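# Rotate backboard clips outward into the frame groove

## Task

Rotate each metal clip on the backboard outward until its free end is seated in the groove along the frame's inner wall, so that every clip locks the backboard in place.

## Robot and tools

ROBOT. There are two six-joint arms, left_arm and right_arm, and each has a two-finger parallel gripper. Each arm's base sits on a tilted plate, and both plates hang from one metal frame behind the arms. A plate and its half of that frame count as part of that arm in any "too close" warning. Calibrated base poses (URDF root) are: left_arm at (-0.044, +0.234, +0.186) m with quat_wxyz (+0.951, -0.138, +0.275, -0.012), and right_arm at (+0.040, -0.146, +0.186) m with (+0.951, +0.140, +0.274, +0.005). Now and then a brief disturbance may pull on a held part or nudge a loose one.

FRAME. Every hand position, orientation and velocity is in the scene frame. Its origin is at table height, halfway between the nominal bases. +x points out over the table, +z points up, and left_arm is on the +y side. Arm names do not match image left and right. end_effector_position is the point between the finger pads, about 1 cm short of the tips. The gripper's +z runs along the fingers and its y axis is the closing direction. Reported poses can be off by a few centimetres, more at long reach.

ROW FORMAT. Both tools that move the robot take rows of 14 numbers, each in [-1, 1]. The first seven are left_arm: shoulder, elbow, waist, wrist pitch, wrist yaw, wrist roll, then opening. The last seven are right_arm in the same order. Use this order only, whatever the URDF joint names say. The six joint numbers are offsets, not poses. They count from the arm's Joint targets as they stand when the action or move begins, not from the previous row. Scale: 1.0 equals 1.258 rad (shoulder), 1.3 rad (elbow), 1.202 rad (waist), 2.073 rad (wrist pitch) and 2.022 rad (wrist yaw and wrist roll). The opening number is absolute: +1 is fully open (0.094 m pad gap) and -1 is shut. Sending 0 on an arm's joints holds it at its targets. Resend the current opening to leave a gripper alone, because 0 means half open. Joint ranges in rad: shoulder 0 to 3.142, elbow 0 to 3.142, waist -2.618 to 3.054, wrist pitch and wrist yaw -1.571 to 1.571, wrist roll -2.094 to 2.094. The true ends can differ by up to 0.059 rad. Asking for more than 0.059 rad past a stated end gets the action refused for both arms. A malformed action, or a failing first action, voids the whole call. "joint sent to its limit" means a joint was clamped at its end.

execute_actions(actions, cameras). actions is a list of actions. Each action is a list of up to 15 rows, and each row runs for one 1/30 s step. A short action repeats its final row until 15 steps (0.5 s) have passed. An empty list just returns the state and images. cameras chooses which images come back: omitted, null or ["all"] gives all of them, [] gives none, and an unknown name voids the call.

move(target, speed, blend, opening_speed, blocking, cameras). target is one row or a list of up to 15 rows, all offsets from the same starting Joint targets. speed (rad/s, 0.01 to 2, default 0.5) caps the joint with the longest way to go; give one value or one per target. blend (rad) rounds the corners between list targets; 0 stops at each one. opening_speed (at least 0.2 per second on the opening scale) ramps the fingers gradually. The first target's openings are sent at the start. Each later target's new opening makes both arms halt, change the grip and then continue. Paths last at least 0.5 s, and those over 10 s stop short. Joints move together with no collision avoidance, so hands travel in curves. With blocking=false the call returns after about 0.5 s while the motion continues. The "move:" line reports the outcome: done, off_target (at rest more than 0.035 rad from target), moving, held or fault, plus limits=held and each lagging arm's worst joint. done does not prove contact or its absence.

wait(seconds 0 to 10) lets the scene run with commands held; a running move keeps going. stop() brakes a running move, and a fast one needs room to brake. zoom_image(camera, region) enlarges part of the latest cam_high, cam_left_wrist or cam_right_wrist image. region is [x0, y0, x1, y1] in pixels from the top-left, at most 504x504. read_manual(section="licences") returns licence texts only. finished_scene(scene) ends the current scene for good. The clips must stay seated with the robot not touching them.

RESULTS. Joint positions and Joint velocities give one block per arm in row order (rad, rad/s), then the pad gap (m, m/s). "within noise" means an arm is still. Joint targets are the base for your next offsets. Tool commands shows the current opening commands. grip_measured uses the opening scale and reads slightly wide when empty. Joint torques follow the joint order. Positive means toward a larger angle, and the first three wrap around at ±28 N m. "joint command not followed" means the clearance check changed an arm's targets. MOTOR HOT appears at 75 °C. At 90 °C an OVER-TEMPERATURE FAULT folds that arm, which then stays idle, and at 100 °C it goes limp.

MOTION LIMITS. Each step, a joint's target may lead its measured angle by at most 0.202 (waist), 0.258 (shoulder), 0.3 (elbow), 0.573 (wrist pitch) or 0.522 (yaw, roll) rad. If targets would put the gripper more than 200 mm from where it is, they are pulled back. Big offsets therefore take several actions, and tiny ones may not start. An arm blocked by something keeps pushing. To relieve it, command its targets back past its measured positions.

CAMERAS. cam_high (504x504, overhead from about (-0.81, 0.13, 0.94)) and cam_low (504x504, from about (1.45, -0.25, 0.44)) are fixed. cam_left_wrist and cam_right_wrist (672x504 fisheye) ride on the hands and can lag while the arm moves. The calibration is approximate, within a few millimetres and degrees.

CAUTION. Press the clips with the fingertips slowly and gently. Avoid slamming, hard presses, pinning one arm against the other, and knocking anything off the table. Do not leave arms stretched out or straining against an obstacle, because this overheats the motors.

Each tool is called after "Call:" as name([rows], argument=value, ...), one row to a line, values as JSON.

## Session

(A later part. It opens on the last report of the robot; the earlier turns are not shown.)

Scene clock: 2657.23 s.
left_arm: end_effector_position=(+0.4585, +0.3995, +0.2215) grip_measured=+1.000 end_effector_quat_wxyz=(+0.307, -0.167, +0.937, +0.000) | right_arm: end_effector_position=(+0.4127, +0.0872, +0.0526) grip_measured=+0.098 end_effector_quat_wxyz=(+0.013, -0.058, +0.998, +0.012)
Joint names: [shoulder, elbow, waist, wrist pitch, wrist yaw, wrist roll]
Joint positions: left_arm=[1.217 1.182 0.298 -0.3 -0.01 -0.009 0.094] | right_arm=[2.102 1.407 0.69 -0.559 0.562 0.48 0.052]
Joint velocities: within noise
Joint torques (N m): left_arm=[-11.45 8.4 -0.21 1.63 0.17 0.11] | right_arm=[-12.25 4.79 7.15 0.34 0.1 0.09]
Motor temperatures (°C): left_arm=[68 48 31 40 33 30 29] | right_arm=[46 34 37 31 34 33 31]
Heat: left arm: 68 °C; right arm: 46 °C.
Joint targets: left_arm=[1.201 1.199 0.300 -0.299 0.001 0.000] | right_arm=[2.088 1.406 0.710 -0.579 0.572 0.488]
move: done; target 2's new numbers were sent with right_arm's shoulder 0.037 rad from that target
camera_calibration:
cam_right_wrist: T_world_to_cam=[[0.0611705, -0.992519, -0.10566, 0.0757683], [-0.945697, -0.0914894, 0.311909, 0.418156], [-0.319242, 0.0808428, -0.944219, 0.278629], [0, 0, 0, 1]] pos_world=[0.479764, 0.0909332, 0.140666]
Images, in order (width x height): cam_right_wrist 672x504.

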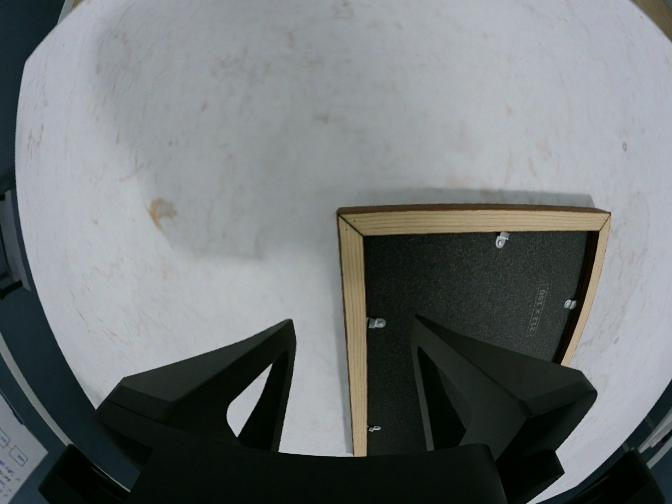

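Call:
move(target=[0,0,0,0,0,0,1,-0.0843,0.0392,-0.2080,-0.0241,-0.0420,0.6533,0.1], speed=0.7, cameras=["cam_right_wrist"])

Call:
zoom_image(camera="cam_right_wrist", region=[230, 230, 430, 380])

Scene clock: 2689.57 s.
left_arm: end_effector_position=(+0.4585, +0.3995, +0.2215) grip_measured=+1.000 end_effector_quat_wxyz=(+0.307, -0.167, +0.937, +0.000) | right_arm: end_effector_position=(+0.4632, +0.0030, +0.0437) grip_measured=+0.099 end_effector_quat_wxyz=(-0.003, +0.653, +0.757, +0.001)
Joint names: [shoulder, elbow, waist, wrist pitch, wrist yaw, wrist roll]
Joint positions: left_arm=[1.217 1.182 0.298 -0.3 -0.01 -0.009 0.094] | right_arm=[2.008 1.44 0.469 -0.605 0.489 1.8 0.052]
Joint velocities: within noise
Joint torques (N m): left_arm=[-11.41 8.42 -0.2 1.62 0.16 0.1] | right_arm=[-14.16 6.6 3.97 0.23 0.02 0.07]
Motor temperatures (°C): left_arm=[68 48 31 40 33 30 29] | right_arm=[48 34 38 31 34 33 31]
Heat: left arm: 68 °C; right arm: 48 °C.
Joint targets: left_arm=[1.201 1.199 0.300 -0.299 0.001 0.000] | right_arm=[1.982 1.457 0.460 -0.629 0.487 1.809]
move: done
camera_calibration:
cam_right_wrist: T_world_to_cam=[[-0.992879, -0.0893279, -0.0788123, 0.472513], [-0.111082, 0.933235, 0.341663, 0.0700279], [0.0430304, 0.347984, -0.936512, 0.124231], [0, 0, 0, 1]] pos_world=[0.471582, -0.0663742, 0.129657]
Images, in order (width x height): cam_right_wrist 672x504.

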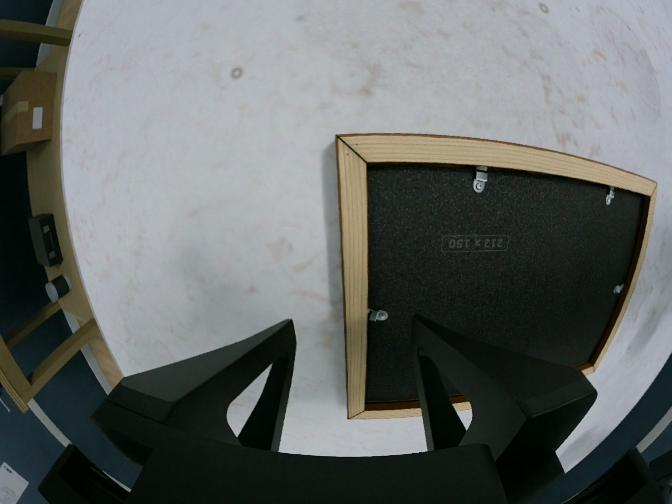

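Scaled by 2.520 from the camera's 672x504 image, which has a finer 960x720 frame.

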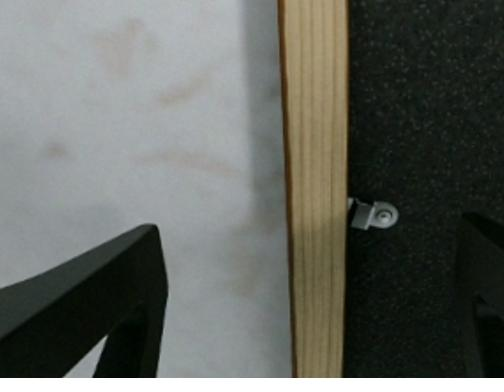

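Call:
move(target=[0,0,0,0,0,0,1,0.0906,-0.0285,-0.0341,0.0646,-0.0079,-0.0297,0.17], speed=0.15, cameras=["cam_right_wrist"])

Call:
zoom_image(camera="cam_right_wrist", region=[230, 230, 430, 380])

Scene clock: 2705.93 s.
left_arm: end_effector_position=(+0.4585, +0.3995, +0.2215) grip_measured=+1.000 end_effector_quat_wxyz=(+0.307, -0.167, +0.937, +0.000) | right_arm: end_effector_position=(+0.4680, +0.0018, +0.0187) grip_measured=+0.168 end_effector_quat_wxyz=(-0.001, +0.653, +0.757, +0.006)
Joint names: [shoulder, elbow, waist, wrist pitch, wrist yaw, wrist roll]
Joint positions: left_arm=[1.217 1.182 0.298 -0.3 -0.01 -0.009 0.094] | right_arm=[2.062 1.44 0.433 -0.521 0.474 1.758 0.055]
Joint velocities: within noise
Joint torques (N m): left_arm=[-11.47 8.38 -0.2 1.64 0.17 0.11] | right_arm=[-8.38 3.3 3.52 0.72 -0.07 -0.15]
Motor temperatures (°C): left_arm=[68 48 31 40 33 30 29] | right_arm=[48 34 37 31 34 33 31]
Heat: left arm: 68 °C; right arm: 48 °C.
Joint targets: left_arm=[1.201 1.199 0.300 -0.299 0.001 0.000] | right_arm=[2.096 1.420 0.419 -0.495 0.472 1.749]
move: done
camera_calibration:
cam_right_wrist: T_world_to_cam=[[-0.99202, -0.0882344, -0.0900615, 0.474988], [-0.114197, 0.93155, 0.345215, 0.0815363], [0.053437, 0.352744, -0.934193, 0.0961195], [0, 0, 0, 1]] pos_world=[0.475372, -0.0679505, 0.104425]
Images, in order (width x height): cam_right_wrist 672x504.

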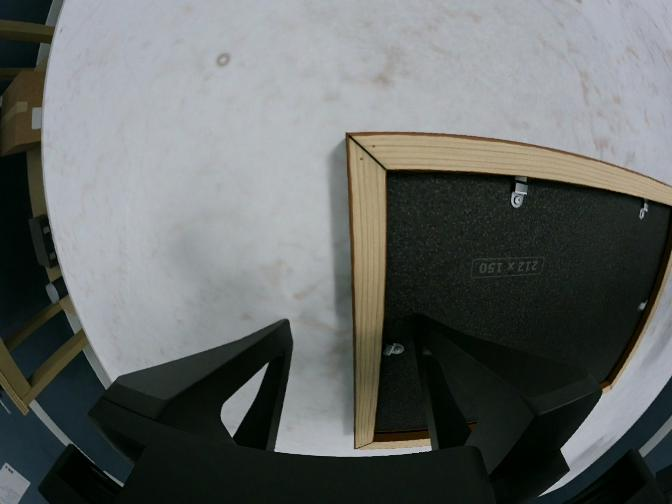

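Scaled by 2.520 from the camera's 672x504 image, which has a finer 960x720 frame.

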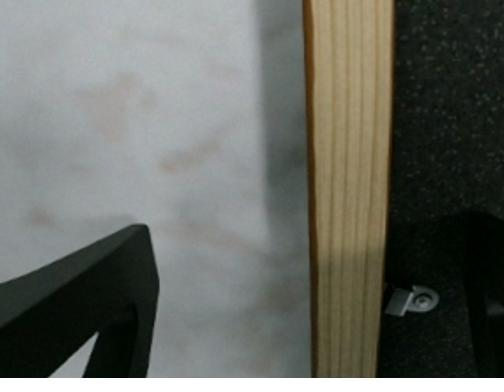

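Call:
move([
  [0,0,0,0,0,0,1,0,-0.004,0,0,0,0,-0.75],
  [0,0,0,0,0,0,1,0,-0.004,0,0,0,0,0.1],
  [0,0,0,0,0,0,1,-0.0906,0.012,0.0466,-0.0714,0.0148,0.0376,0.1],
], speed=0.3, opening_speed=0.7, cameras=["cam_right_wrist"])

Call:
zoom_image(camera="cam_right_wrist", region=[300, 230, 440, 350])

Scene clock: 2723.40 s.
left_arm: end_effector_position=(+0.4585, +0.3995, +0.2215) grip_measured=+1.000 end_effector_quat_wxyz=(+0.307, -0.167, +0.937, +0.000) | right_arm: end_effector_position=(+0.4607, -0.0041, +0.0429) grip_measured=+0.098 end_effector_quat_wxyz=(-0.005, +0.661, +0.751, -0.007)
Joint names: [shoulder, elbow, waist, wrist pitch, wrist yaw, wrist roll]
Joint positions: left_arm=[1.217 1.182 0.298 -0.3 -0.01 -0.009 0.094] | right_arm=[2 1.434 0.456 -0.619 0.488 1.816 0.052]
Joint velocities: within noise
Joint torques (N m): left_arm=[-11.44 8.38 -0.21 1.64 0.16 0.11] | right_arm=[-13.19 5.3 6.09 0.18 0.11 0.08]
Motor temperatures (°C): left_arm=[68 48 31 40 33 30 29] | right_arm=[48 34 36 31 34 33 31]
Heat: left arm: 68 °C; right arm: 48 °C.
Joint targets: left_arm=[1.201 1.199 0.300 -0.299 0.001 0.000] | right_arm=[1.982 1.436 0.475 -0.643 0.502 1.825]
move: done; target 2's new numbers were sent with right_arm's wrist pitch 0.041 rad from that target
camera_calibration:
cam_right_wrist: T_world_to_cam=[[-0.995474, -0.0699369, -0.0643491, 0.469998], [-0.0875483, 0.938284, 0.334603, 0.066045], [0.0369767, 0.338722, -0.94016, 0.128985], [0, 0, 0, 1]] pos_world=[0.468883, -0.0727889, 0.129412]
Images, in order (width x height): cam_right_wrist 672x504.

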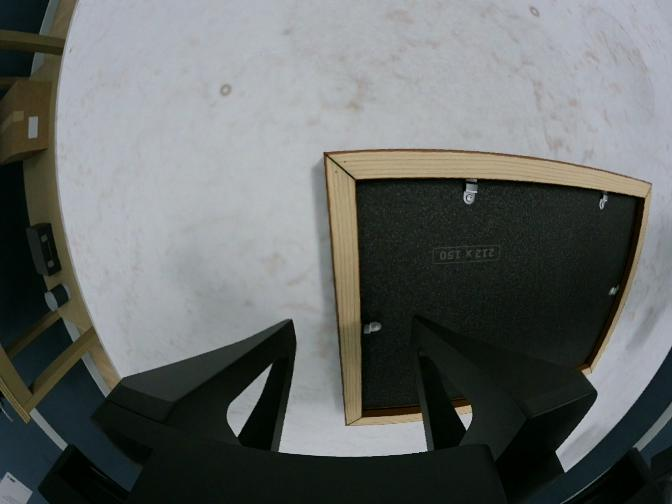

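Scaled by 3.600 from the camera's 672x504 image, which has a finer 960x720 frame.

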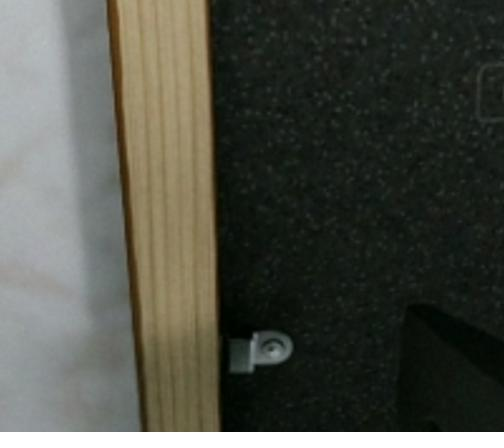

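Call:
move([
  [0,0,0,0,0,0,1,-0.08,0,0.02,-0.05,0,0.02,0.1],
  [0,0,0,0,0,0,1,-0.0433,-0.1108,0.3123,-0.0583,0.0504,0.111,0.1],
], speed=0.5, blend=0.05, cameras=["cam_right_wrist"])

Call:
zoom_image(camera="cam_right_wrist", region=[200, 60, 520, 320])

Scene clock: 2756.07 s.
left_arm: end_effector_position=(+0.4585, +0.3995, +0.2215) grip_measured=+1.000 end_effector_quat_wxyz=(+0.307, -0.167, +0.937, +0.000) | right_arm: end_effector_position=(+0.3747, +0.0832, +0.1261) grip_measured=+0.098 end_effector_quat_wxyz=(-0.003, +0.595, +0.803, +0.021)
Joint names: [shoulder, elbow, waist, wrist pitch, wrist yaw, wrist roll]
Joint positions: left_arm=[1.217 1.182 0.298 -0.3 -0.01 -0.009 0.094] | right_arm=[1.907 1.306 0.839 -0.741 0.59 2.041 0.052]
Joint velocities: within noise
Joint torques (N m): left_arm=[-11.44 8.38 -0.2 1.63 0.15 0.11] | right_arm=[-7.17 4.31 5.85 0.28 0.14 0.05]
Motor temperatures (°C): left_arm=[68 48 31 40 33 30 29] | right_arm=[54 34 37 31 34 33 31]
Heat: left arm: 68 °C; right arm: 54 °C.
Joint targets: left_arm=[1.201 1.199 0.300 -0.299 0.001 0.000] | right_arm=[1.928 1.292 0.851 -0.764 0.603 2.049]
move: done
camera_calibration:
cam_right_wrist: T_world_to_cam=[[-0.96673, -0.230763, -0.110369, 0.404224], [-0.255399, 0.894861, 0.366055, 0.0113449], [0.0142933, 0.382064, -0.924025, 0.183651], [0, 0, 0, 1]] pos_world=[0.391048, 0.0129614, 0.210159]
Images, in order (width x height): cam_right_wrist 672x504.

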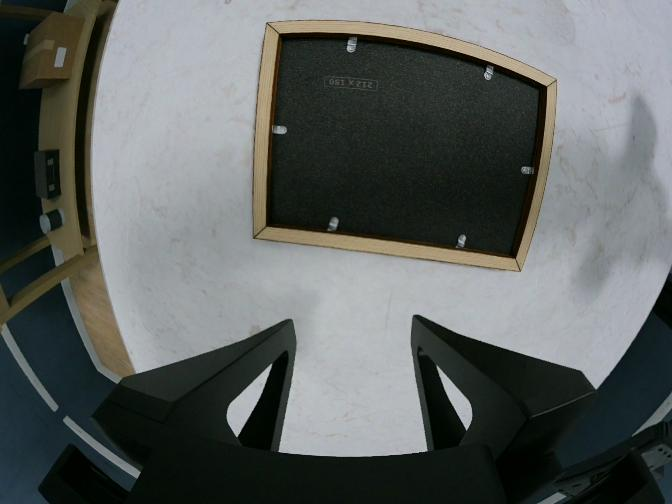

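Scaled by 1.575 from the camera's 672x504 image, which has a finer 960x720 frame.

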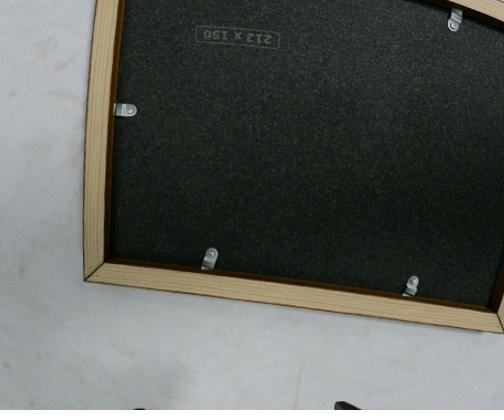

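Call:
zoom_image(camera="cam_right_wrist", region=[430, 40, 570, 280])

Call:
zoom_image(camera="cam_right_wrist", region=[250, 20, 390, 260])

Scaled by 2.100 from the camera's 672x504 image, which has a finer 960x720 frame.

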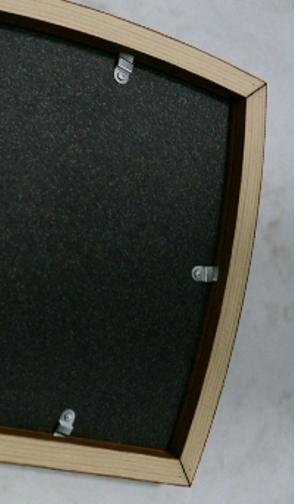

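Scaled by 2.100 from the camera's 672x504 image, which has a finer 960x720 frame.

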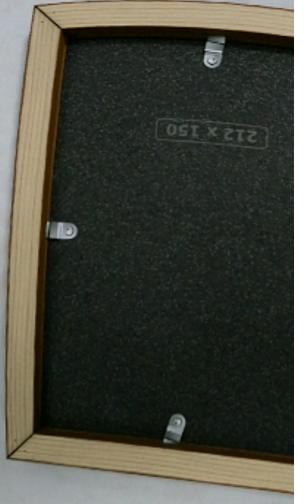

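Call:
finished_scene(scene=1)

The scene is finished: the task was done.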